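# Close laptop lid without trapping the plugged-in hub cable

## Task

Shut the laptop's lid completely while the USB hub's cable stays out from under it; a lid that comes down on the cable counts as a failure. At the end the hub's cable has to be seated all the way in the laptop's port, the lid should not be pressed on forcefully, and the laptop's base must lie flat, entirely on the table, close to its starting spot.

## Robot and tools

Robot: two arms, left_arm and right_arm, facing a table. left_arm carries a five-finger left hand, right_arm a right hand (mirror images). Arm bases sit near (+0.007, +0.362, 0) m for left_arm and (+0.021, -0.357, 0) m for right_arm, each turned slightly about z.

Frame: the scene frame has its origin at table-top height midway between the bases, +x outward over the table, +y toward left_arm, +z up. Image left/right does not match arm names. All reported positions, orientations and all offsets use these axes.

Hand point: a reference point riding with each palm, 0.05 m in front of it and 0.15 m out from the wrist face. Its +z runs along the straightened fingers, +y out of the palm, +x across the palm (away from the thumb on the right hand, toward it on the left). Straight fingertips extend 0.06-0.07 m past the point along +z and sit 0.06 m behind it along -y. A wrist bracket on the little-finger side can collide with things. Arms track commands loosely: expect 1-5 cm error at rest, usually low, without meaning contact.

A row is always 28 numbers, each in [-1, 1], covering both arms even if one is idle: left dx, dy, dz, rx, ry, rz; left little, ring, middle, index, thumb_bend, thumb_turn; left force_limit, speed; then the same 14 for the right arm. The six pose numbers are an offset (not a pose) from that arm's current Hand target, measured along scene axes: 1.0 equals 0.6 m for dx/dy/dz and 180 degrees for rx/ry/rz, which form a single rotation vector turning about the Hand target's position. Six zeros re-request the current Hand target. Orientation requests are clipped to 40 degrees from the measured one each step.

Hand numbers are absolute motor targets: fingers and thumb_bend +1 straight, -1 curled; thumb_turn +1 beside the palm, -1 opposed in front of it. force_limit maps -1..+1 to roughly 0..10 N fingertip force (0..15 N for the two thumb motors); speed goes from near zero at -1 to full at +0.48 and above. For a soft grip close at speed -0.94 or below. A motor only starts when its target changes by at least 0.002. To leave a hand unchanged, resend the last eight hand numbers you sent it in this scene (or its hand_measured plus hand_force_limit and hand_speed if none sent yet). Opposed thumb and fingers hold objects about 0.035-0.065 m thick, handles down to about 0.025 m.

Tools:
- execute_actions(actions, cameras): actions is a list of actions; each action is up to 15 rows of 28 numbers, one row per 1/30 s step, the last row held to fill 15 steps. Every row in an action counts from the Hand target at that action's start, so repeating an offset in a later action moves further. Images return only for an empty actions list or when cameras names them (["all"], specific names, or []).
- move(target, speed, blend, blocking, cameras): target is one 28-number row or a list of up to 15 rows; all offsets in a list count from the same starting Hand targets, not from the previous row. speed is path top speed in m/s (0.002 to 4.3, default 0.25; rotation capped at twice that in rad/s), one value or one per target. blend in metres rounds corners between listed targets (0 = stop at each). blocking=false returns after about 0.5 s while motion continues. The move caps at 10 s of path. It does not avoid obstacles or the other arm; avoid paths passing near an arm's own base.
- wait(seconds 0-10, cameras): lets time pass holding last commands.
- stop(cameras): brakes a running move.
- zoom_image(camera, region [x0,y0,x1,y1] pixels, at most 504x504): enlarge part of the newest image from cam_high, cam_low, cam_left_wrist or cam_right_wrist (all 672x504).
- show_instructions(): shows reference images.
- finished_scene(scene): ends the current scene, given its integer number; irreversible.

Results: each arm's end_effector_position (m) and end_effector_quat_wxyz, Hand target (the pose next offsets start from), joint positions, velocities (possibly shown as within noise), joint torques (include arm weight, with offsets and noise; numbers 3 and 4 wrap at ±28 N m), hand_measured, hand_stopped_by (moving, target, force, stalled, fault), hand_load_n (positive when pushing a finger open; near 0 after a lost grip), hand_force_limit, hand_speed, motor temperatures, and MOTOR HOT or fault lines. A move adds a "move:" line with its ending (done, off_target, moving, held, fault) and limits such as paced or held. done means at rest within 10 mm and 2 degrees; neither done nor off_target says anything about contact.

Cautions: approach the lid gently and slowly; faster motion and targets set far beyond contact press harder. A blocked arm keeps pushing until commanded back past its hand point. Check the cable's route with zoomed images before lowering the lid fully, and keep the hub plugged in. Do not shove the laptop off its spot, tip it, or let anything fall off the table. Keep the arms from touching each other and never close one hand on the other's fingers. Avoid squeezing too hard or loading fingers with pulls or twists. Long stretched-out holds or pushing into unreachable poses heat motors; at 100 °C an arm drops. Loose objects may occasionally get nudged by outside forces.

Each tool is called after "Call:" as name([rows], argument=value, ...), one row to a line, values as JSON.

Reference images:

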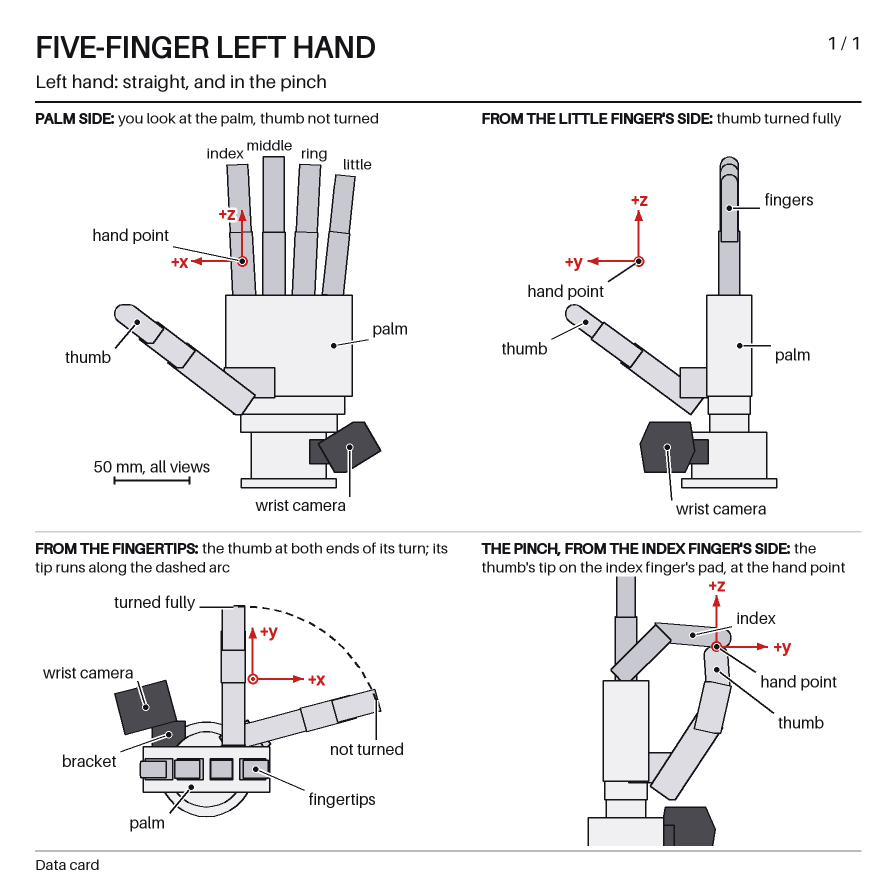

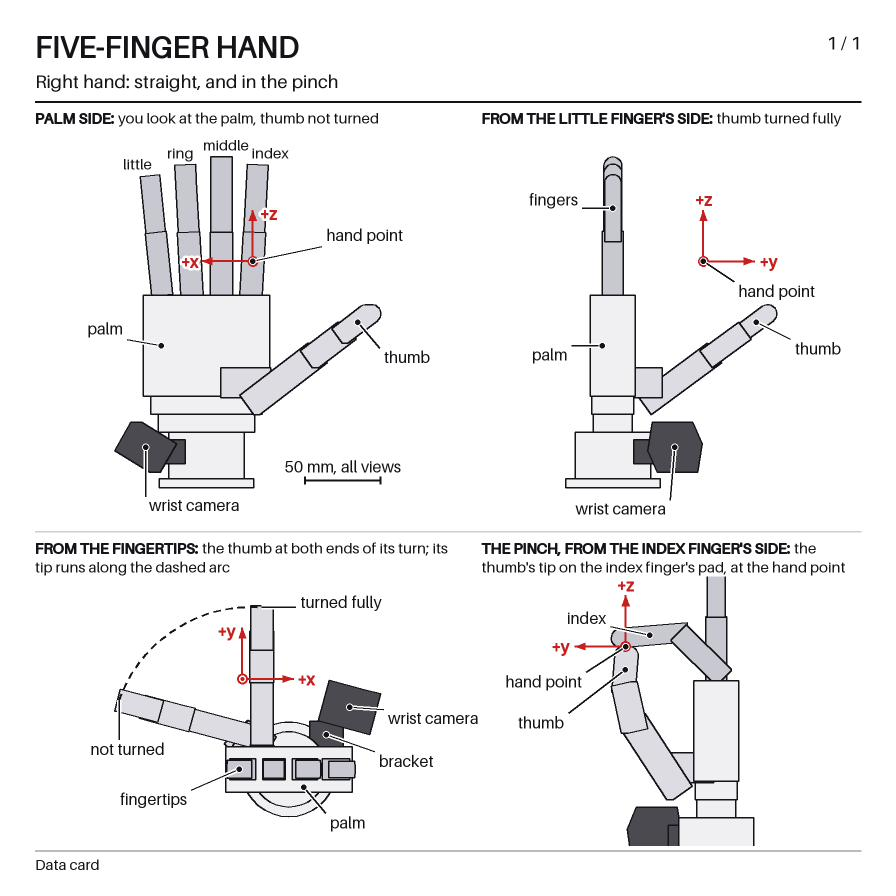

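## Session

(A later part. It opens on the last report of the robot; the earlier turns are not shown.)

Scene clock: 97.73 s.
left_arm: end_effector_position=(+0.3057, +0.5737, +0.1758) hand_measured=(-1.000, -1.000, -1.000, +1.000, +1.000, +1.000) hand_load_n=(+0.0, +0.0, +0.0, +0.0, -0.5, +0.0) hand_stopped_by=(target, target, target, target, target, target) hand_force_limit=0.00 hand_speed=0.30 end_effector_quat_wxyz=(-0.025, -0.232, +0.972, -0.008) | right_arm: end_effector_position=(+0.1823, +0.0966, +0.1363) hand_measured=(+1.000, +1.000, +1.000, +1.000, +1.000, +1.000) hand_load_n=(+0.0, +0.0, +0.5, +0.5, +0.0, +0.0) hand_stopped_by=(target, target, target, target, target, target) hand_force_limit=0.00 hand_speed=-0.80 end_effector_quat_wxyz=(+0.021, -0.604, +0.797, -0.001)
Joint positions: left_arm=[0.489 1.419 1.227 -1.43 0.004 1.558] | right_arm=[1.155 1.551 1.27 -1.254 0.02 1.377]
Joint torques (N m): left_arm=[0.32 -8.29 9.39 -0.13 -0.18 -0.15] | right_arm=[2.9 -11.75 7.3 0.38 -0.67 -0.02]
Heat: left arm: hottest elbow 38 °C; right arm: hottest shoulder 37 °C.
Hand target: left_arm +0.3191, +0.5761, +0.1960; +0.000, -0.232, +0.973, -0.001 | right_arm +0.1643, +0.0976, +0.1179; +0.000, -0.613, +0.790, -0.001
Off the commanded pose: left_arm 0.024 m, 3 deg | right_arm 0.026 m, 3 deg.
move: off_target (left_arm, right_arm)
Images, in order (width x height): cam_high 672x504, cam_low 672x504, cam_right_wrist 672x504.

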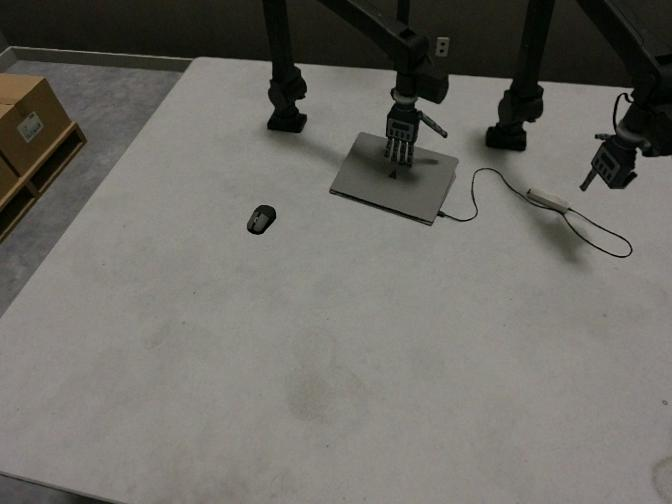

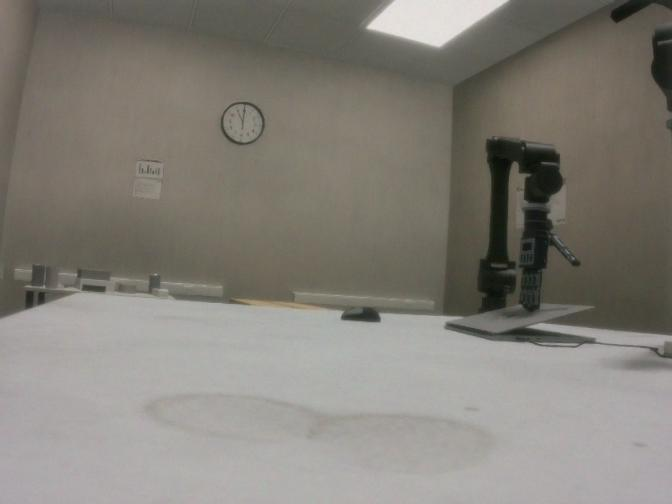

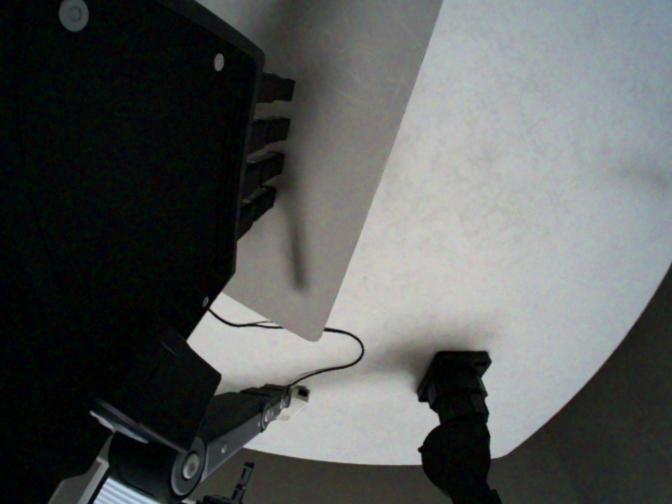

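Call:
move([
  [0,0,0,0,0,0,-1,-1,-1,1,1,1,0,0.3,-0.0161,0.0042,-0.042,0,0,0,1,1,1,1,1,1,0,-0.8],
  [0,0,0,0,0,0,-1,-1,-1,1,1,1,0,0.3,-0.0161,0.0042,-0.058,0,0,0,1,1,1,1,1,1,0,-0.8],
], cameras=["cam_high","cam_low"], speed=0.07)

Call:
zoom_image(camera="cam_high", region=[310, 110, 510, 270])

Call:
zoom_image(camera="cam_low", region=[430, 290, 610, 360])

Scene clock: 102.57 s.
left_arm: end_effector_position=(+0.3057, +0.5737, +0.1758) hand_measured=(-1.000, -1.000, -1.000, +1.000, +1.000, +1.000) hand_load_n=(+0.0, +0.0, +0.0, +0.0, +0.0, +0.0) hand_stopped_by=(target, target, target, target, target, target) hand_force_limit=0.00 hand_speed=0.30 end_effector_quat_wxyz=(-0.025, -0.232, +0.972, -0.008) | right_arm: end_effector_position=(+0.1620, +0.0989, +0.0983) hand_measured=(+1.000, +1.000, +1.000, +1.000, +1.000, +1.000) hand_load_n=(+0.0, +0.0, +0.0, +0.0, +0.0, +0.0) hand_stopped_by=(target, target, target, target, target, target) hand_force_limit=0.00 hand_speed=-0.80 end_effector_quat_wxyz=(+0.011, -0.610, +0.793, +0.003)
Joint positions: left_arm=[0.489 1.419 1.227 -1.43 0.004 1.558] | right_arm=[1.19 1.579 1.197 -1.168 0.005 1.398]
Joint torques (N m): left_arm=[0.32 -8.29 9.4 -0.13 -0.18 -0.15] | right_arm=[2.02 -11.75 7.9 0.61 -0.11 0]
Heat: left arm: hottest elbow 38 °C; right arm: hottest shoulder 37 °C.
Hand target: left_arm +0.3191, +0.5761, +0.1960; +0.000, -0.232, +0.973, -0.001 | right_arm +0.1546, +0.1002, +0.0831; +0.000, -0.613, +0.790, -0.001
Off the commanded pose: left_arm 0.024 m, 3 deg | right_arm 0.017 m, 1 deg.
move: off_target (left_arm, right_arm)
Images, in order (width x height): cam_high 672x504, cam_low 672x504.

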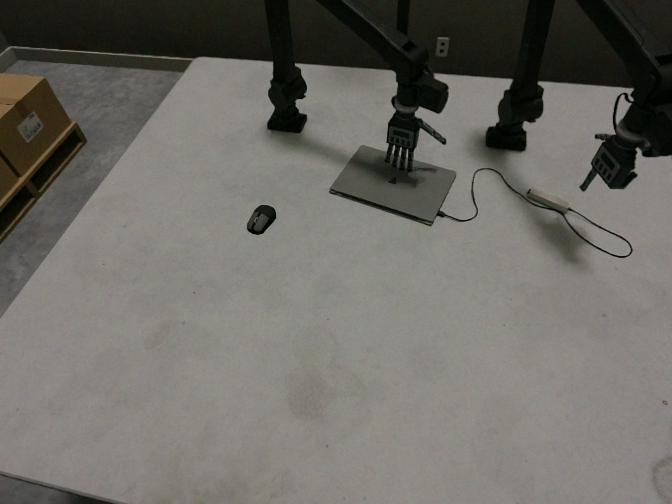

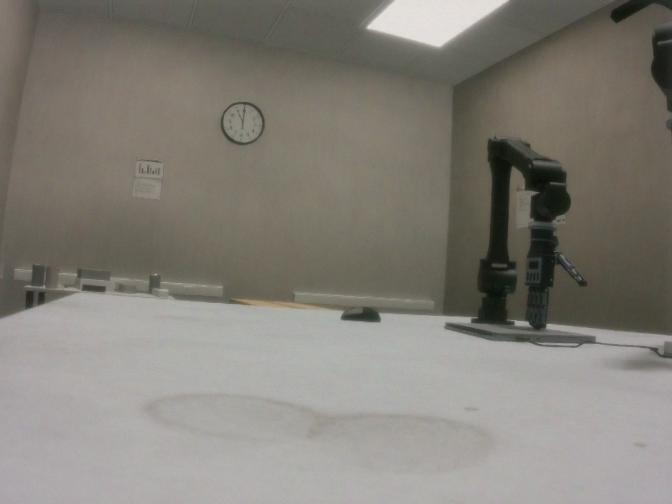

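Scaled by 2.520 from the camera's 672x504 image, which has a finer 960x720 frame.

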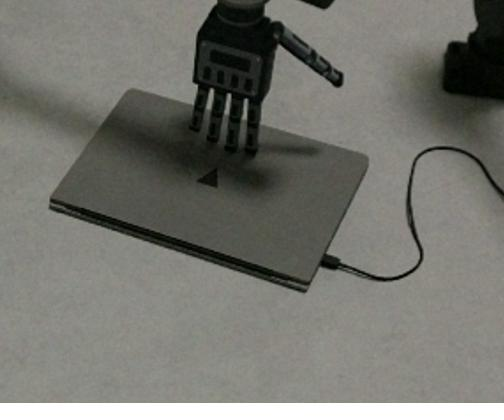

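Scaled by 2.800 from the camera's 672x504 image, which has a finer 960x720 frame.

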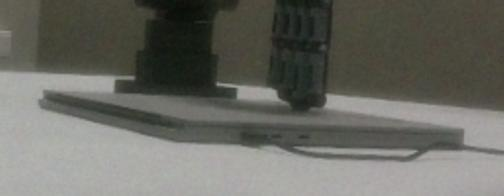

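Call:
move([
  [0,0,0,0,0,0,-1,-1,-1,1,1,1,0,0.3,0,0,-0.008,0,0,0,1,1,1,1,1,1,0,-0.8],
  [0,0,0,0,0,0,-1,-1,-1,1,1,1,0,0.3,-0.02,0,0.2,0,0,0,1,1,1,1,1,1,0,-0.8],
], cameras=["cam_high","cam_low"], speed=[0.05,0.15])

Call:
zoom_image(camera="cam_high", region=[310, 110, 510, 270])

Call:
zoom_image(camera="cam_low", region=[430, 290, 610, 360])

Scene clock: 108.13 s.
left_arm: end_effector_position=(+0.3057, +0.5737, +0.1758) hand_measured=(-1.000, -1.000, -1.000, +1.000, +1.000, +1.000) hand_load_n=(+0.5, +0.0, +0.0, +0.0, +0.0, +0.0) hand_stopped_by=(target, target, target, target, target, target) hand_force_limit=0.00 hand_speed=0.30 end_effector_quat_wxyz=(-0.025, -0.232, +0.972, -0.008) | right_arm: end_effector_position=(+0.1441, +0.0864, +0.1861) hand_measured=(+1.000, +1.000, +1.000, +1.000, +1.000, +1.000) hand_load_n=(+0.0, +0.0, +0.0, +0.0, +0.0, +0.0) hand_stopped_by=(target, target, target, target, target, target) hand_force_limit=0.00 hand_speed=-0.80 end_effector_quat_wxyz=(-0.013, -0.610, +0.792, -0.009)
Joint positions: left_arm=[0.489 1.419 1.227 -1.43 0.004 1.558] | right_arm=[1.215 1.507 1.355 -1.45 0.003 1.421]
Joint torques (N m): left_arm=[0.32 -8.29 9.39 -0.14 -0.18 -0.15] | right_arm=[1.96 -12.86 13.74 -0.54 -0.06 0.01]
Heat: left arm: hottest elbow 38 °C; right arm: hottest shoulder 37 °C.
Hand target: left_arm +0.3191, +0.5761, +0.1960; +0.000, -0.232, +0.973, -0.001 | right_arm +0.1426, +0.1002, +0.2031; +0.000, -0.613, +0.790, -0.001
Off the commanded pose: left_arm 0.024 m, 3 deg | right_arm 0.022 m, 2 deg.
move: off_target (left_arm, right_arm)
Images, in order (width x height): cam_high 672x504, cam_low 672x504.

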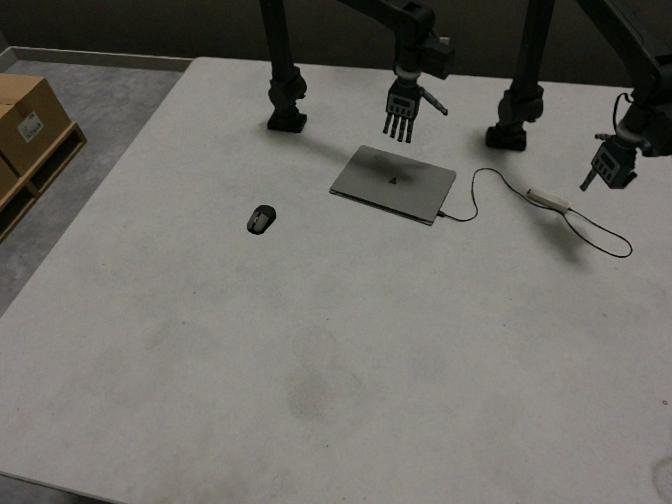

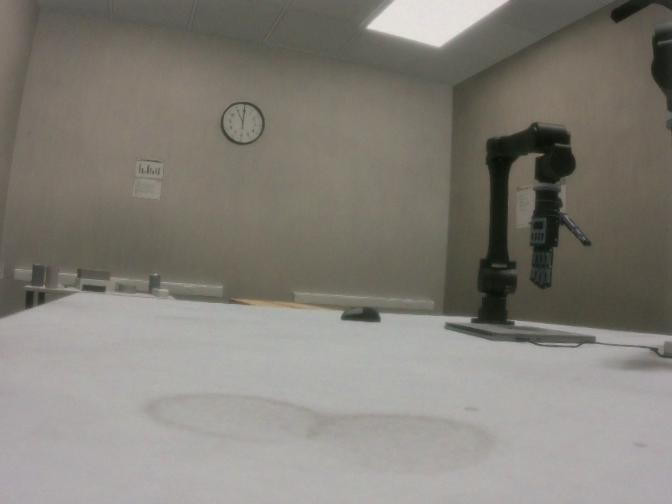

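Scaled by 2.520 from the camera's 672x504 image, which has a finer 960x720 frame.

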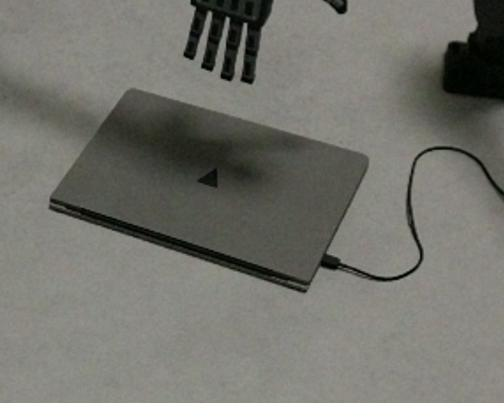

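Scaled by 2.800 from the camera's 672x504 image, which has a finer 960x720 frame.

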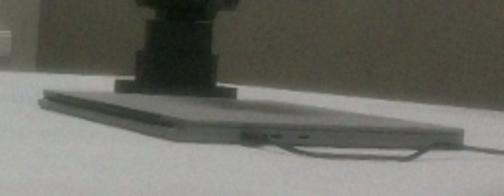

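Call:
zoom_image(camera="cam_high", region=[415, 195, 465, 235])

Scaled by 10.080 from the camera's 672x504 image, which has a finer 960x720 frame.

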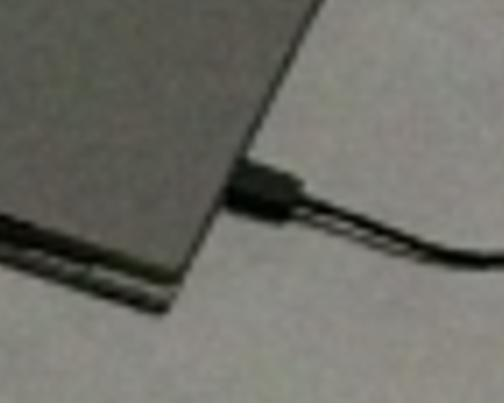

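Fully plugged and closed.

Call:
finished_scene(scene=3)

The scene is finished: the task was done.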